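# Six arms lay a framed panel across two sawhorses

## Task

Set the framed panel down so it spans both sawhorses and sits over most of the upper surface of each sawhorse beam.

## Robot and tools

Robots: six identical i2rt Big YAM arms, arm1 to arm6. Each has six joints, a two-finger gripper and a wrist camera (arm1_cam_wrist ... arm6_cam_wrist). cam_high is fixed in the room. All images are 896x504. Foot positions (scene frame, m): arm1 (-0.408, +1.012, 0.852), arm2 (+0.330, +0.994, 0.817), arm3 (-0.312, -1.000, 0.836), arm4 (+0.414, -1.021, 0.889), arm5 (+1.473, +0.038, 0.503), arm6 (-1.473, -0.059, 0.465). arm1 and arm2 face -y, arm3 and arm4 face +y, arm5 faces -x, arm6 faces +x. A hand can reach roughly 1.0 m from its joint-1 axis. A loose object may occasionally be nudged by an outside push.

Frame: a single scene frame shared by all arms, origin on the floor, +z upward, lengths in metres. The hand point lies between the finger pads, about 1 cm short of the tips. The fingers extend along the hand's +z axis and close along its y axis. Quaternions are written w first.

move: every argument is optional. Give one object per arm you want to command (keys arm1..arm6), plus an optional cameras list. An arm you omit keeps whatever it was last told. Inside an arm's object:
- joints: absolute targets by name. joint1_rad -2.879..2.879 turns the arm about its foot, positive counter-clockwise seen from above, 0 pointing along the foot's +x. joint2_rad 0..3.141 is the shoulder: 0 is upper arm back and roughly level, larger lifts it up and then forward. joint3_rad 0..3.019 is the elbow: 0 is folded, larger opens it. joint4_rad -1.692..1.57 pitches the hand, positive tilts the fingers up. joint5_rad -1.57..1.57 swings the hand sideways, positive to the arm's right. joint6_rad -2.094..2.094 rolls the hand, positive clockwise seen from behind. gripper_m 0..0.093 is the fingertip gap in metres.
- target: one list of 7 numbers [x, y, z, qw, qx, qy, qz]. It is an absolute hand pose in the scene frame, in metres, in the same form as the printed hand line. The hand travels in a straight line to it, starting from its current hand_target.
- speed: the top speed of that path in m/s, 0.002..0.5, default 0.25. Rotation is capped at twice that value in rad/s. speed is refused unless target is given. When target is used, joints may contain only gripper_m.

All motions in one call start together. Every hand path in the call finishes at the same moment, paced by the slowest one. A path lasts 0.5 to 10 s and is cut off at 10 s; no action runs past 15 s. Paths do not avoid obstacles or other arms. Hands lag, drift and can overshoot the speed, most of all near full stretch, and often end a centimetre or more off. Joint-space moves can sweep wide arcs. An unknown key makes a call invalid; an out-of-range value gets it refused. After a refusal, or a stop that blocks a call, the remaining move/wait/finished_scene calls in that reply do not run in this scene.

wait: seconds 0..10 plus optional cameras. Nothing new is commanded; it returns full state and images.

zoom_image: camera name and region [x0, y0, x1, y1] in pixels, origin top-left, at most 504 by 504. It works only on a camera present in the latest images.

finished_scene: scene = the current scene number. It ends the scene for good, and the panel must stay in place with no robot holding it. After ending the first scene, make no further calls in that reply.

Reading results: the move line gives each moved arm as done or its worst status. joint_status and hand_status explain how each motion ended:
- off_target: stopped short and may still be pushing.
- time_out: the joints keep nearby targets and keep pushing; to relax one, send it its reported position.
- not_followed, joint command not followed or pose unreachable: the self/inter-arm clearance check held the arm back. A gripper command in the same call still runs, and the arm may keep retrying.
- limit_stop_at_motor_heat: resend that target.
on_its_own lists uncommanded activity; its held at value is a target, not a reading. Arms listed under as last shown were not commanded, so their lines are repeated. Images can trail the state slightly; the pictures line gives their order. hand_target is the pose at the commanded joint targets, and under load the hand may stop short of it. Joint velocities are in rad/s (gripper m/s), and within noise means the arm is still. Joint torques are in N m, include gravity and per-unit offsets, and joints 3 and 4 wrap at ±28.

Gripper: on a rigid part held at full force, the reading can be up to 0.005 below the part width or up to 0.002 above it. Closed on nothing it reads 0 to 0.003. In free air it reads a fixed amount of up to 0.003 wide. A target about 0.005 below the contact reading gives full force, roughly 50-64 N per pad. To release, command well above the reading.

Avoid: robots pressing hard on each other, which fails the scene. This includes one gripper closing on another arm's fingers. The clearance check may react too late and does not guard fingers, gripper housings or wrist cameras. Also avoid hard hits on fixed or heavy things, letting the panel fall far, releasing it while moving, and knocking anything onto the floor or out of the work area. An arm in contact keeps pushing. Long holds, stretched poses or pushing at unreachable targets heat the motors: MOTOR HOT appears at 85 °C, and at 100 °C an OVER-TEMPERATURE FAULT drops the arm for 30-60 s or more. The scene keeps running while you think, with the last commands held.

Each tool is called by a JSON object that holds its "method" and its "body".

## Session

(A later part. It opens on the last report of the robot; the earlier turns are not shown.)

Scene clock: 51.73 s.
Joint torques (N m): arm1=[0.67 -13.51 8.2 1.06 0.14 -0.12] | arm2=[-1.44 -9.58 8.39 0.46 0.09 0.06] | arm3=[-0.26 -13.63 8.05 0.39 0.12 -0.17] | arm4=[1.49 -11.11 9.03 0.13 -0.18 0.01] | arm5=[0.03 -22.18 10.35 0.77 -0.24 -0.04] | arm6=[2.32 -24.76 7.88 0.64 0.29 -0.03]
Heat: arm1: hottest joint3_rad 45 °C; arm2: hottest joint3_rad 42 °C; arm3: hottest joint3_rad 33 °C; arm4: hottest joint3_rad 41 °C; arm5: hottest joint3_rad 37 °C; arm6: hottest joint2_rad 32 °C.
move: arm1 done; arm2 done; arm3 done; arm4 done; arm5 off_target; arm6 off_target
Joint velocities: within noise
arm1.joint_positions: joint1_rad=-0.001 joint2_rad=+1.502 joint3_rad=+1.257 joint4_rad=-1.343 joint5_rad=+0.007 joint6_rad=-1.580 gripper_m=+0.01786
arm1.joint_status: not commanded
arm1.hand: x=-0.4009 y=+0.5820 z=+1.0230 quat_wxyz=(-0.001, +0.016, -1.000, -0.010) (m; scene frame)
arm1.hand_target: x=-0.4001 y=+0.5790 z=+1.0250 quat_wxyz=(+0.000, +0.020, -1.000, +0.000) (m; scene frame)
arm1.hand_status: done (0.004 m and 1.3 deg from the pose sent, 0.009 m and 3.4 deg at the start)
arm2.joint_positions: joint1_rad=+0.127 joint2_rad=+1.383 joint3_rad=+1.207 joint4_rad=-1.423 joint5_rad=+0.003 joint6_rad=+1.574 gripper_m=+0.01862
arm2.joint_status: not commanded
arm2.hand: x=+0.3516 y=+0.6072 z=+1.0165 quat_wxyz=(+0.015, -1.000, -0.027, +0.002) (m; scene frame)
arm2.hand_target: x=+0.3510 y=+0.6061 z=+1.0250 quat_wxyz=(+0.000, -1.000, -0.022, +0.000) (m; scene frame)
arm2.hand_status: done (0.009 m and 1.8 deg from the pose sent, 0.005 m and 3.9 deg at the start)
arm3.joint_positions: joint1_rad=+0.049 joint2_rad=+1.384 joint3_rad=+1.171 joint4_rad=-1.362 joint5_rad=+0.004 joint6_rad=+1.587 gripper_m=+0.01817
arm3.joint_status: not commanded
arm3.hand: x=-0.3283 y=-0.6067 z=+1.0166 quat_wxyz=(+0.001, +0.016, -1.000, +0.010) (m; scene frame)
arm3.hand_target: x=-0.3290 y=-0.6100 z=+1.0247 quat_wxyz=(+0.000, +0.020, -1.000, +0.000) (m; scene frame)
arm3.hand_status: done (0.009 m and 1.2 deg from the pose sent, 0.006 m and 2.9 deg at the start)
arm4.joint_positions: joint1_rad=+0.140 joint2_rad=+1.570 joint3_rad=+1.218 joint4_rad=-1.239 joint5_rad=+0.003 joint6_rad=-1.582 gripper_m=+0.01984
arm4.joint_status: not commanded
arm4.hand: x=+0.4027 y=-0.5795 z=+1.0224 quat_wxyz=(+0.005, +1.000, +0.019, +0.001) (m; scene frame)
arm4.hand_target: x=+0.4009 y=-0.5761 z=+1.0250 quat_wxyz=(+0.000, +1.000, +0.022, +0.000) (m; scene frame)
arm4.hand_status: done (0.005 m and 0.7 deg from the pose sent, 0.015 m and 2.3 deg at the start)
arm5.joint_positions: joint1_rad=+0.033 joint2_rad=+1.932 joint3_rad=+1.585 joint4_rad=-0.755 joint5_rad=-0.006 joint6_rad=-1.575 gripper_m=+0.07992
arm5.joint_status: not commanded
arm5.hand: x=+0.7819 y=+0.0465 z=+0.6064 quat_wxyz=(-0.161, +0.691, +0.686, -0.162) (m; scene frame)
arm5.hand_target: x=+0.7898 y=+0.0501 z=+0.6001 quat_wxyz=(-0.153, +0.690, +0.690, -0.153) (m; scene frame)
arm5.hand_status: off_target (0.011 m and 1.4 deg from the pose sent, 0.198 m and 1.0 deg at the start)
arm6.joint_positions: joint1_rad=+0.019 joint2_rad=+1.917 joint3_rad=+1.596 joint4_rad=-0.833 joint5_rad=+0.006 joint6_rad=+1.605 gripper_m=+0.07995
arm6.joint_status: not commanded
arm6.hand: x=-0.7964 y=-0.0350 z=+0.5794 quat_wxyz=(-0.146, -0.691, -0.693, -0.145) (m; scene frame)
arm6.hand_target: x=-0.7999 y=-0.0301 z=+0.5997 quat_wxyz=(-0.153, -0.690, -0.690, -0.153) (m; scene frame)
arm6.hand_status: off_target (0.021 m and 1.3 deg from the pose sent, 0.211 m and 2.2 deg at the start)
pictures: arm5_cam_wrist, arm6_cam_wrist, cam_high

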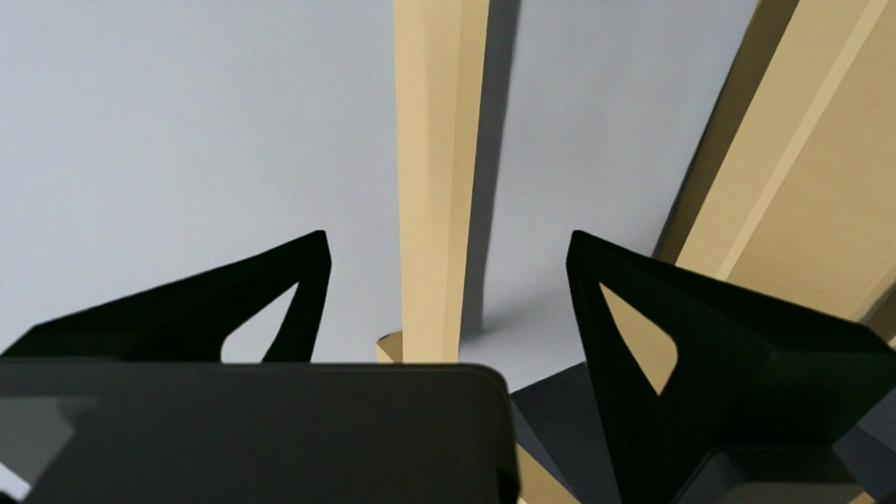

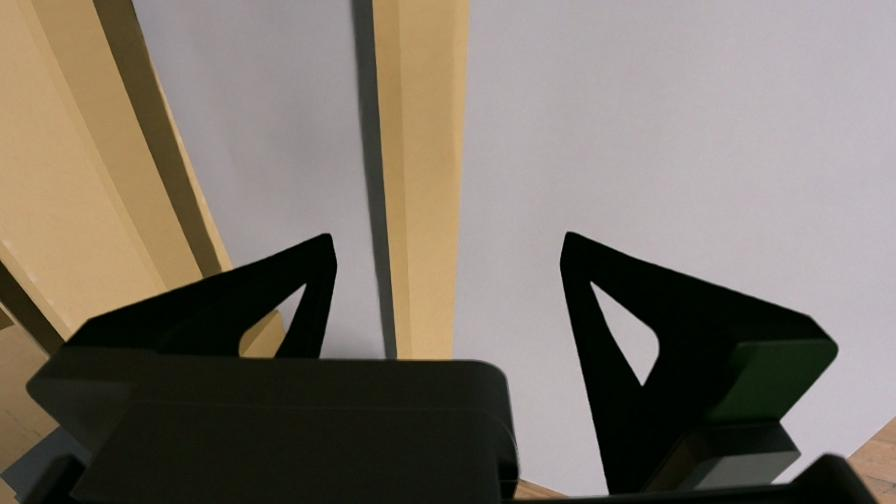

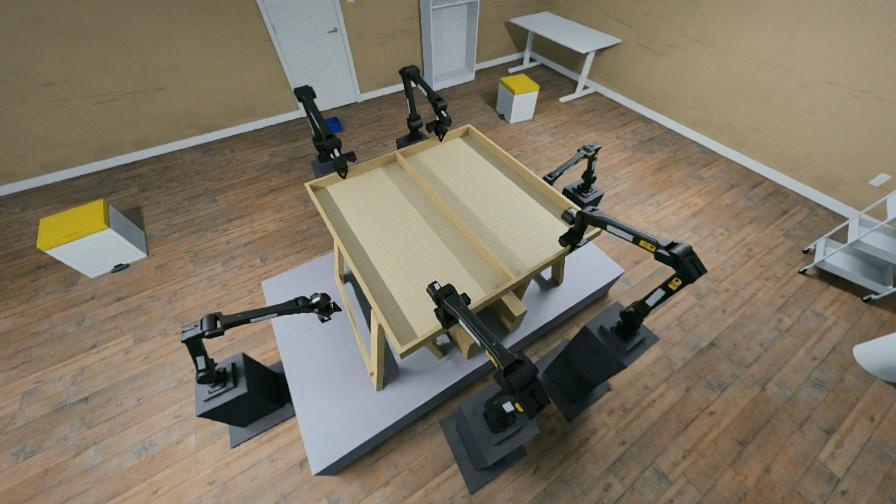

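{"method": "move", "body": {"arm1": {"target":[-0.401,0.582,1.012,0,-0.018,1,0],"speed":0.03}, "arm2": {"target":[0.3515,0.607,1.012,0,1,0.024,0],"speed":0.03}, "arm3": {"target":[-0.329,-0.608,1.012,0,-0.018,1,0],"speed":0.03}, "arm4": {"target":[0.402,-0.579,1.010,0,1,0.021,0],"speed":0.03}, "arm6": {"target":[-1.0,0.0,0.8,0.153,0.69,0.69,0.153],"speed":0.2}, "arm5": {"target":[1.0,0.0,0.8,-0.153,0.69,0.69,-0.153],"speed":0.2}, "cameras": []}}

{"method": "move", "body": {"arm1": {"joints":{"gripper_m":0.05}}, "arm2": {"joints":{"gripper_m":0.05}}, "arm3": {"joints":{"gripper_m":0.05}}, "arm4": {"joints":{"gripper_m":0.05}}, "cameras": ["cam_high"]}}

{"method": "move", "body": {"arm1": {"target":[-0.40,0.597,1.12,0,-0.02,1,0],"speed":0.1}, "arm2": {"target":[0.351,0.62,1.12,0,1,0.024,0],"speed":0.1}, "arm3": {"target":[-0.329,-0.622,1.12,0,-0.02,1,0],"speed":0.1}, "arm4": {"target":[0.402,-0.592,1.12,0,1,0.021,0],"speed":0.1}}}

Scene clock: 54.57 s.
Joint torques (N m): arm1=[0.44 -12.16 6.95 1.46 0.14 -0.1] | arm2=[-1.26 -8.12 7.17 0.96 0.09 0.04] | arm3=[-0.26 -11.81 7.09 0.98 0.12 -0.14] | arm4=[1.38 -9.7 7.38 0.76 -0.12 0.02] | arm5=[0.97 -10.81 11.34 0.81 0.05 0.2] | arm6=[2.37 -12.69 9.59 0.64 0.32 -0.03]
Heat: arm1: hottest joint3_rad 44 °C; arm2: hottest joint3_rad 41 °C; arm3: hottest joint3_rad 33 °C; arm4: hottest joint3_rad 41 °C; arm5: hottest joint3_rad 36 °C; arm6: hottest joint2_rad 32 °C.
move: arm1 off_target; arm2 done; arm3 done; arm4 off_target; arm5 off_target; arm6 off_target
Joint velocities: within noise
arm1.joint_positions: joint1_rad=-0.001 joint2_rad=+1.488 joint3_rad=+1.240 joint4_rad=-1.317 joint5_rad=+0.007 joint6_rad=-1.580 gripper_m=+0.01757
arm1.joint_status: not commanded
arm1.hand: x=-0.4009 y=+0.5819 z=+1.0225 quat_wxyz=(-0.001, +0.016, -1.000, +0.001) (m; scene frame)
arm1.hand_target: x=-0.4011 y=+0.5821 z=+1.0122 quat_wxyz=(+0.000, +0.018, -1.000, +0.000) (m; scene frame)
arm1.hand_status: off_target (0.011 m and 0.3 deg from the pose sent, 0.011 m and 1.2 deg at the start)
arm2.joint_positions: joint1_rad=+0.127 joint2_rad=+1.370 joint3_rad=+1.192 joint4_rad=-1.401 joint5_rad=+0.003 joint6_rad=+1.574 gripper_m=+0.01818
arm2.joint_status: not commanded
arm2.hand: x=+0.3515 y=+0.6073 z=+1.0155 quat_wxyz=(+0.005, -1.000, -0.027, +0.002) (m; scene frame)
arm2.hand_target: x=+0.3515 y=+0.6071 z=+1.0120 quat_wxyz=(+0.000, -1.000, -0.024, +0.000) (m; scene frame)
arm2.hand_status: done (0.004 m and 0.7 deg from the pose sent, 0.004 m and 1.8 deg at the start)
arm3.joint_positions: joint1_rad=+0.049 joint2_rad=+1.375 joint3_rad=+1.161 joint4_rad=-1.341 joint5_rad=+0.004 joint6_rad=+1.587 gripper_m=+0.01804
arm3.joint_status: not commanded
arm3.hand: x=-0.3284 y=-0.6052 z=+1.0160 quat_wxyz=(+0.001, +0.016, -1.000, +0.000) (m; scene frame)
arm3.hand_target: x=-0.3290 y=-0.6080 z=+1.0120 quat_wxyz=(+0.000, +0.018, -1.000, +0.000) (m; scene frame)
arm3.hand_status: done (0.005 m and 0.3 deg from the pose sent, 0.005 m and 1.1 deg at the start)
arm4.joint_positions: joint1_rad=+0.139 joint2_rad=+1.560 joint3_rad=+1.204 joint4_rad=-1.214 joint5_rad=+0.001 joint6_rad=-1.582 gripper_m=+0.01924
arm4.joint_status: not commanded
arm4.hand: x=+0.4027 y=-0.5788 z=+1.0215 quat_wxyz=(-0.005, +1.000, +0.019, +0.000) (m; scene frame)
arm4.hand_target: x=+0.4019 y=-0.5793 z=+1.0102 quat_wxyz=(+0.000, +1.000, +0.021, +0.000) (m; scene frame)
arm4.hand_status: off_target (0.012 m and 0.6 deg from the pose sent, 0.012 m and 0.6 deg at the start)
arm5.joint_positions: joint1_rad=+0.136 joint2_rad=+1.289 joint3_rad=+1.338 joint4_rad=-1.148 joint5_rad=+0.039 joint6_rad=-1.498 gripper_m=+0.07992
arm5.joint_status: not commanded
arm5.hand: x=+0.9958 y=+0.0021 z=+0.8102 quat_wxyz=(-0.163, +0.685, +0.691, -0.163) (m; scene frame)
arm5.hand_target: x=+1.0001 y=+0.0001 z=+0.8002 quat_wxyz=(-0.153, +0.690, +0.690, -0.153) (m; scene frame)
arm5.hand_status: off_target (0.011 m and 1.7 deg from the pose sent, 0.295 m and 1.4 deg at the start)
arm6.joint_positions: joint1_rad=+0.110 joint2_rad=+1.327 joint3_rad=+1.426 joint4_rad=-1.248 joint5_rad=+0.045 joint6_rad=+1.687 gripper_m=+0.07995
arm6.joint_status: not commanded
arm6.hand: x=-0.9977 y=-0.0032 z=+0.7888 quat_wxyz=(-0.149, -0.690, -0.693, -0.146) (m; scene frame)
arm6.hand_target: x=-1.0001 y=-0.0001 z=+0.8000 quat_wxyz=(-0.153, -0.690, -0.690, -0.153) (m; scene frame)
arm6.hand_status: off_target (0.012 m and 0.9 deg from the pose sent, 0.302 m and 1.3 deg at the start)
pictures: none
No camera images: "cameras" was empty.

Scene clock: 55.20 s.
Joint torques (N m): arm1=[0.44 -12.16 8.34 1.03 0.11 -0.11] | arm2=[-1.2 -8.12 7.54 0.61 0.14 0.03] | arm3=[-0.21 -11.81 8.01 0.87 0.12 -0.14] | arm4=[1.32 -10.29 7.62 0.34 -0.13 0.01] | arm5=[0.97 -10.87 11.38 0.83 0.04 0.21] | arm6=[2.37 -12.57 9.62 0.64 0.32 -0.03]
Heat: arm1: hottest joint3_rad 44 °C; arm2: hottest joint3_rad 41 °C; arm3: hottest joint3_rad 33 °C; arm4: hottest joint3_rad 41 °C; arm5: hottest joint3_rad 36 °C; arm6: hottest joint2_rad 32 °C.
move: arm1 done; arm2 done; arm3 done; arm4 done
Joint velocities: within noise
arm1.joint_positions: joint1_rad=-0.001 joint2_rad=+1.488 joint3_rad=+1.220 joint4_rad=-1.307 joint5_rad=+0.008 joint6_rad=-1.580 gripper_m=+0.04986
arm1.joint_status: all done
arm1.hand: x=-0.4010 y=+0.5861 z=+1.0152 quat_wxyz=(-0.001, +0.016, -1.000, -0.004) (m; scene frame)
arm1.hand_target: x=-0.4011 y=+0.5822 z=+1.0122 quat_wxyz=(+0.000, +0.018, -1.000, +0.000) (m; scene frame)
arm1.hand_status: not commanded
arm2.joint_positions: joint1_rad=+0.127 joint2_rad=+1.370 joint3_rad=+1.187 joint4_rad=-1.391 joint5_rad=+0.002 joint6_rad=+1.574 gripper_m=+0.04982
arm2.joint_status: all done
arm2.hand: x=+0.3518 y=+0.6063 z=+1.0138 quat_wxyz=(+0.002, -1.000, -0.027, +0.001) (m; scene frame)
arm2.hand_target: x=+0.3515 y=+0.6070 z=+1.0121 quat_wxyz=(+0.000, -1.000, -0.024, +0.000) (m; scene frame)
arm2.hand_status: not commanded
arm3.joint_positions: joint1_rad=+0.049 joint2_rad=+1.375 joint3_rad=+1.150 joint4_rad=-1.339 joint5_rad=+0.004 joint6_rad=+1.587 gripper_m=+0.04984
arm3.joint_status: all done
arm3.hand: x=-0.3282 y=-0.6086 z=+1.0118 quat_wxyz=(+0.001, +0.016, -1.000, +0.005) (m; scene frame)
arm3.hand_target: x=-0.3290 y=-0.6080 z=+1.0120 quat_wxyz=(+0.000, +0.018, -1.000, +0.000) (m; scene frame)
arm3.hand_status: not commanded
arm4.joint_positions: joint1_rad=+0.139 joint2_rad=+1.566 joint3_rad=+1.200 joint4_rad=-1.203 joint5_rad=+0.001 joint6_rad=-1.582 gripper_m=+0.04988
arm4.joint_status: all done
arm4.hand: x=+0.4026 y=-0.5773 z=+1.0177 quat_wxyz=(-0.006, +1.000, +0.019, +0.000) (m; scene frame)
arm4.hand_target: x=+0.4019 y=-0.5793 z=+1.0102 quat_wxyz=(+0.000, +1.000, +0.021, +0.000) (m; scene frame)
arm4.hand_status: not commanded
arm5, arm6: as last shown
arm5.hand: x=+0.9958 y=+0.0021 z=+0.8102 quat_wxyz=(-0.163, +0.686, +0.690, -0.163) (m; scene frame)
arm5.hand_target: x=+1.0000 y=+0.0001 z=+0.8002 quat_wxyz=(-0.153, +0.690, +0.690, -0.153) (m; scene frame)
arm6.joint_positions: joint1_rad=+0.110 joint2_rad=+1.327 joint3_rad=+1.426 joint4_rad=-1.248 joint5_rad=+0.045 joint6_rad=+1.688 gripper_m=+0.07995
pictures: cam_high

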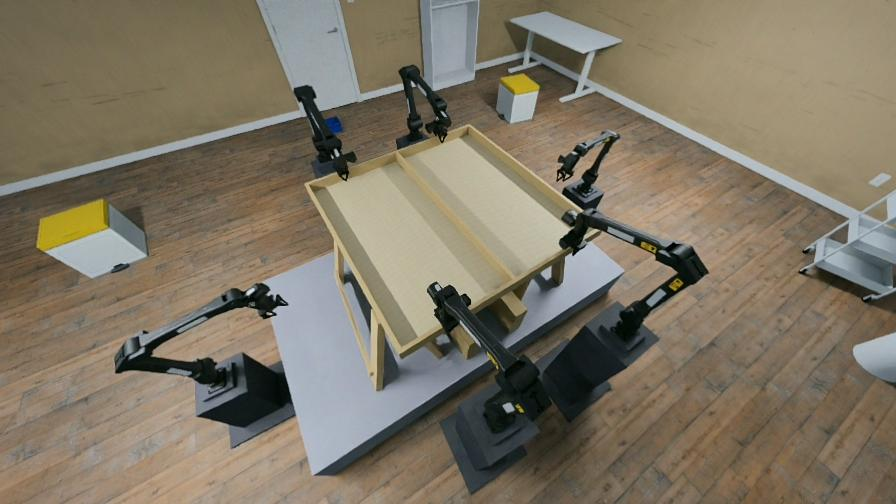

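Scene clock: 57.03 s.
Joint torques (N m): arm1=[0.97 -12.86 12.07 -0.12 0.1 -0.09] | arm2=[-1.26 -7.88 12.31 -0.14 0.15 0.04] | arm3=[-0.03 -10.75 12.56 0.13 0.12 -0.14] | arm4=[1.32 -10.81 14.11 -0.39 -0.14 0.01] | arm5=[1.03 -10.81 11.37 0.81 0.04 0.21] | arm6=[2.37 -12.57 9.63 0.62 0.32 -0.03]
Heat: arm1: hottest joint3_rad 44 °C; arm2: hottest joint3_rad 41 °C; arm3: hottest joint3_rad 33 °C; arm4: hottest joint3_rad 41 °C; arm5: hottest joint3_rad 36 °C; arm6: hottest joint2_rad 32 °C.
move: arm1 off_target; arm2 off_target; arm3 off_target; arm4 off_target
Joint velocities: within noise
arm1.joint_positions: joint1_rad=-0.001 joint2_rad=+1.426 joint3_rad=+1.374 joint4_rad=-1.559 joint5_rad=+0.008 joint6_rad=-1.580 gripper_m=+0.04996
arm1.joint_status: not commanded
arm1.hand: x=-0.4023 y=+0.6055 z=+1.0983 quat_wxyz=(-0.001, +0.017, -1.000, -0.022) (m; scene frame)
arm1.hand_target: x=-0.4001 y=+0.5977 z=+1.1198 quat_wxyz=(+0.000, +0.020, -1.000, +0.000) (m; scene frame)
arm1.hand_status: off_target (0.023 m and 2.5 deg from the pose sent, 0.105 m and 0.6 deg at the start)
arm2.joint_positions: joint1_rad=+0.127 joint2_rad=+1.325 joint3_rad=+1.362 joint4_rad=-1.659 joint5_rad=+0.001 joint6_rad=+1.574 gripper_m=+0.04993
arm2.joint_status: not commanded
arm2.hand: x=+0.3506 y=+0.6292 z=+1.0972 quat_wxyz=(+0.026, -0.999, -0.027, +0.002) (m; scene frame)
arm2.hand_target: x=+0.3510 y=+0.6210 z=+1.1197 quat_wxyz=(+0.000, -1.000, -0.024, +0.000) (m; scene frame)
arm2.hand_status: off_target (0.025 m and 3.0 deg from the pose sent, 0.107 m and 0.5 deg at the start)
arm3.joint_positions: joint1_rad=+0.049 joint2_rad=+1.308 joint3_rad=+1.318 joint4_rad=-1.609 joint5_rad=+0.004 joint6_rad=+1.587 gripper_m=+0.04996
arm3.joint_status: not commanded
arm3.hand: x=-0.3266 y=-0.6319 z=+1.0999 quat_wxyz=(+0.000, +0.016, -1.000, +0.022) (m; scene frame)
arm3.hand_target: x=-0.3290 y=-0.6228 z=+1.1197 quat_wxyz=(+0.000, +0.020, -1.000, +0.000) (m; scene frame)
arm3.hand_status: off_target (0.022 m and 2.5 deg from the pose sent, 0.109 m and 0.7 deg at the start)
arm4.joint_positions: joint1_rad=+0.139 joint2_rad=+1.480 joint3_rad=+1.305 joint4_rad=-1.471 joint5_rad=+0.001 joint6_rad=-1.582 gripper_m=+0.05001
arm4.joint_status: not commanded
arm4.hand: x=+0.4036 y=-0.6104 z=+1.0927 quat_wxyz=(+0.033, +0.999, +0.019, +0.001) (m; scene frame)
arm4.hand_target: x=+0.4019 y=-0.5936 z=+1.1200 quat_wxyz=(+0.000, +1.000, +0.021, +0.000) (m; scene frame)
arm4.hand_status: off_target (0.033 m and 3.8 deg from the pose sent, 0.103 m and 0.7 deg at the start)
arm5, arm6: as last shown
arm5.hand: x=+0.9959 y=+0.0021 z=+0.8102 quat_wxyz=(-0.163, +0.686, +0.691, -0.163) (m; scene frame)
arm5.hand_target: x=+1.0001 y=+0.0001 z=+0.8002 quat_wxyz=(-0.153, +0.690, +0.690, -0.153) (m; scene frame)
pictures: arm1_cam_wrist, arm2_cam_wrist, arm3_cam_wrist, arm4_cam_wrist, arm5_cam_wrist, arm6_cam_wrist, cam_high

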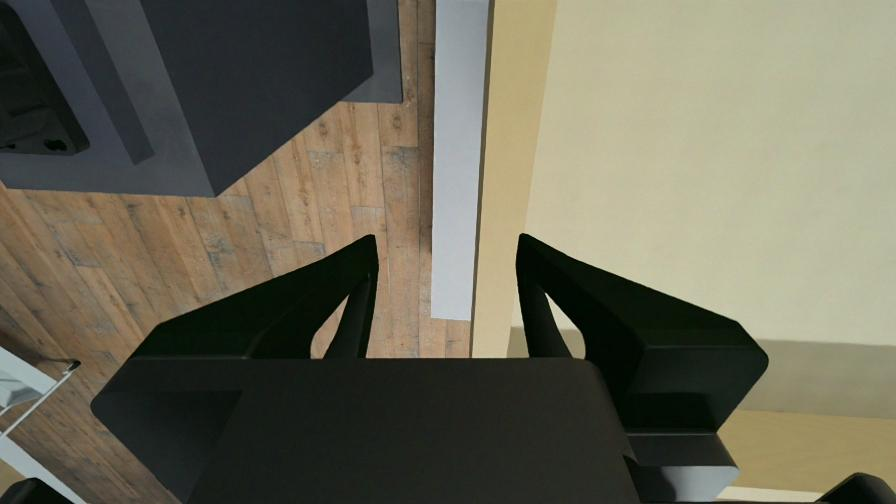

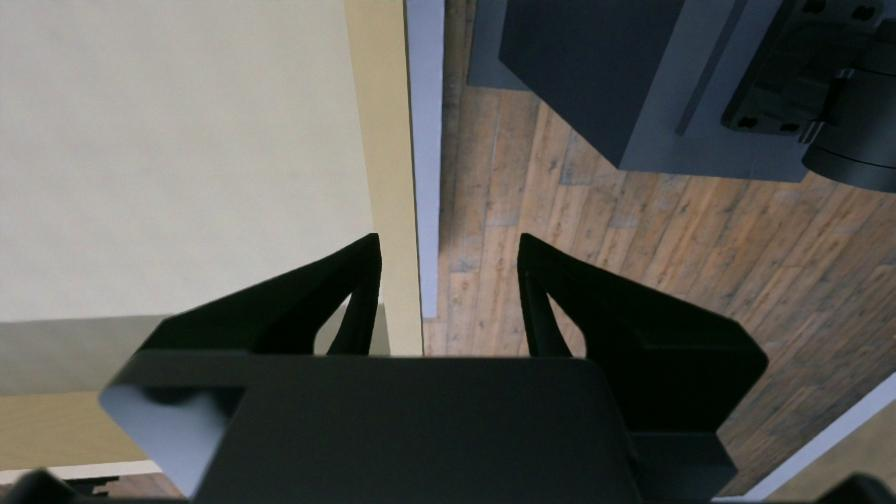

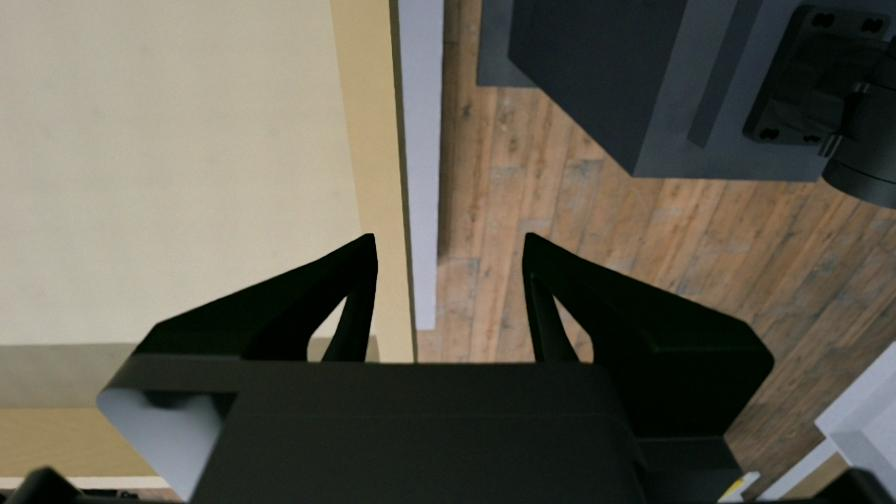

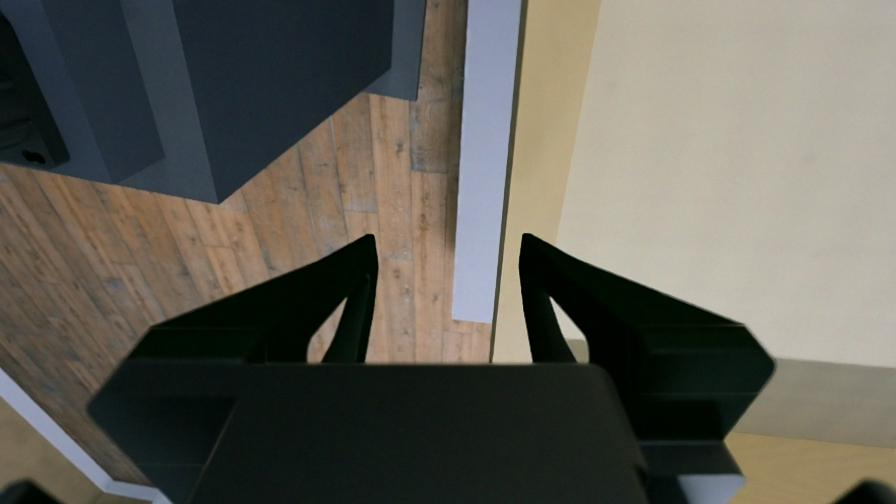

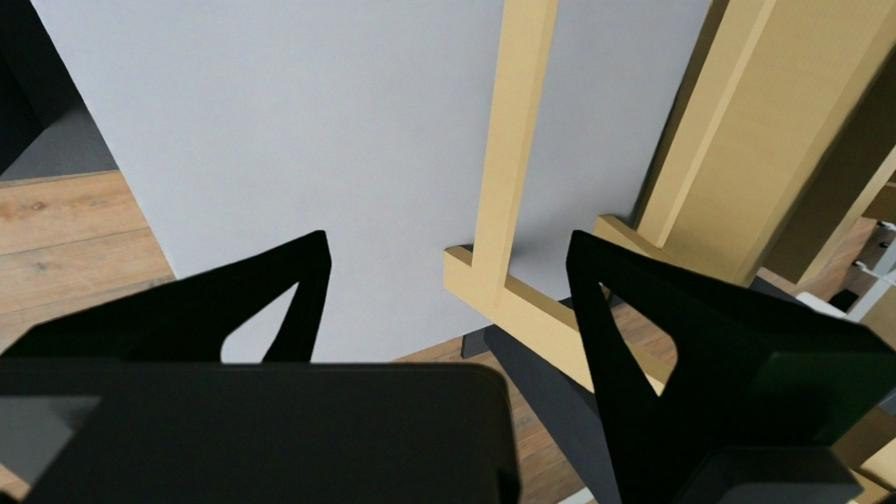

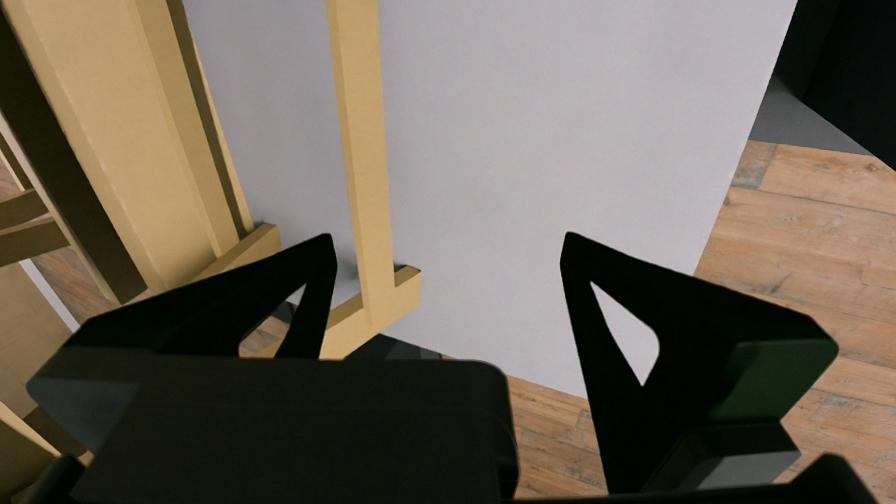

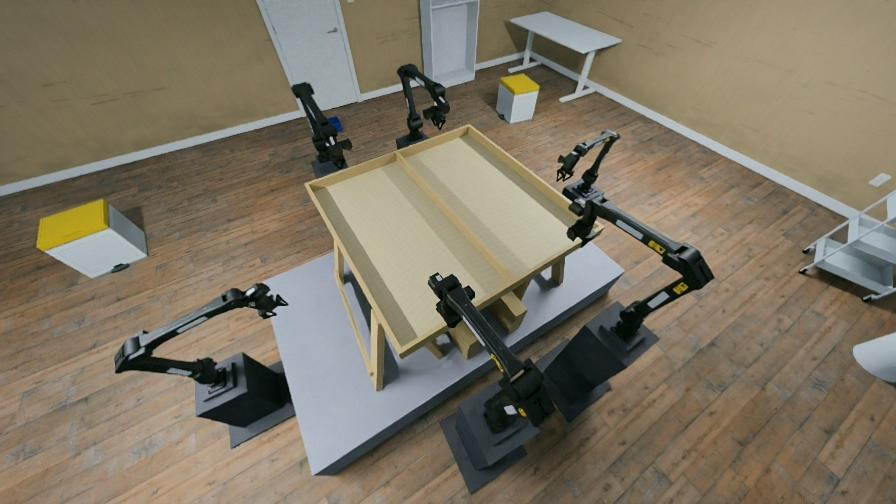

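Looks good.

{"method": "finished_scene", "body": {"scene": 2}}

The scene is finished: the task was done.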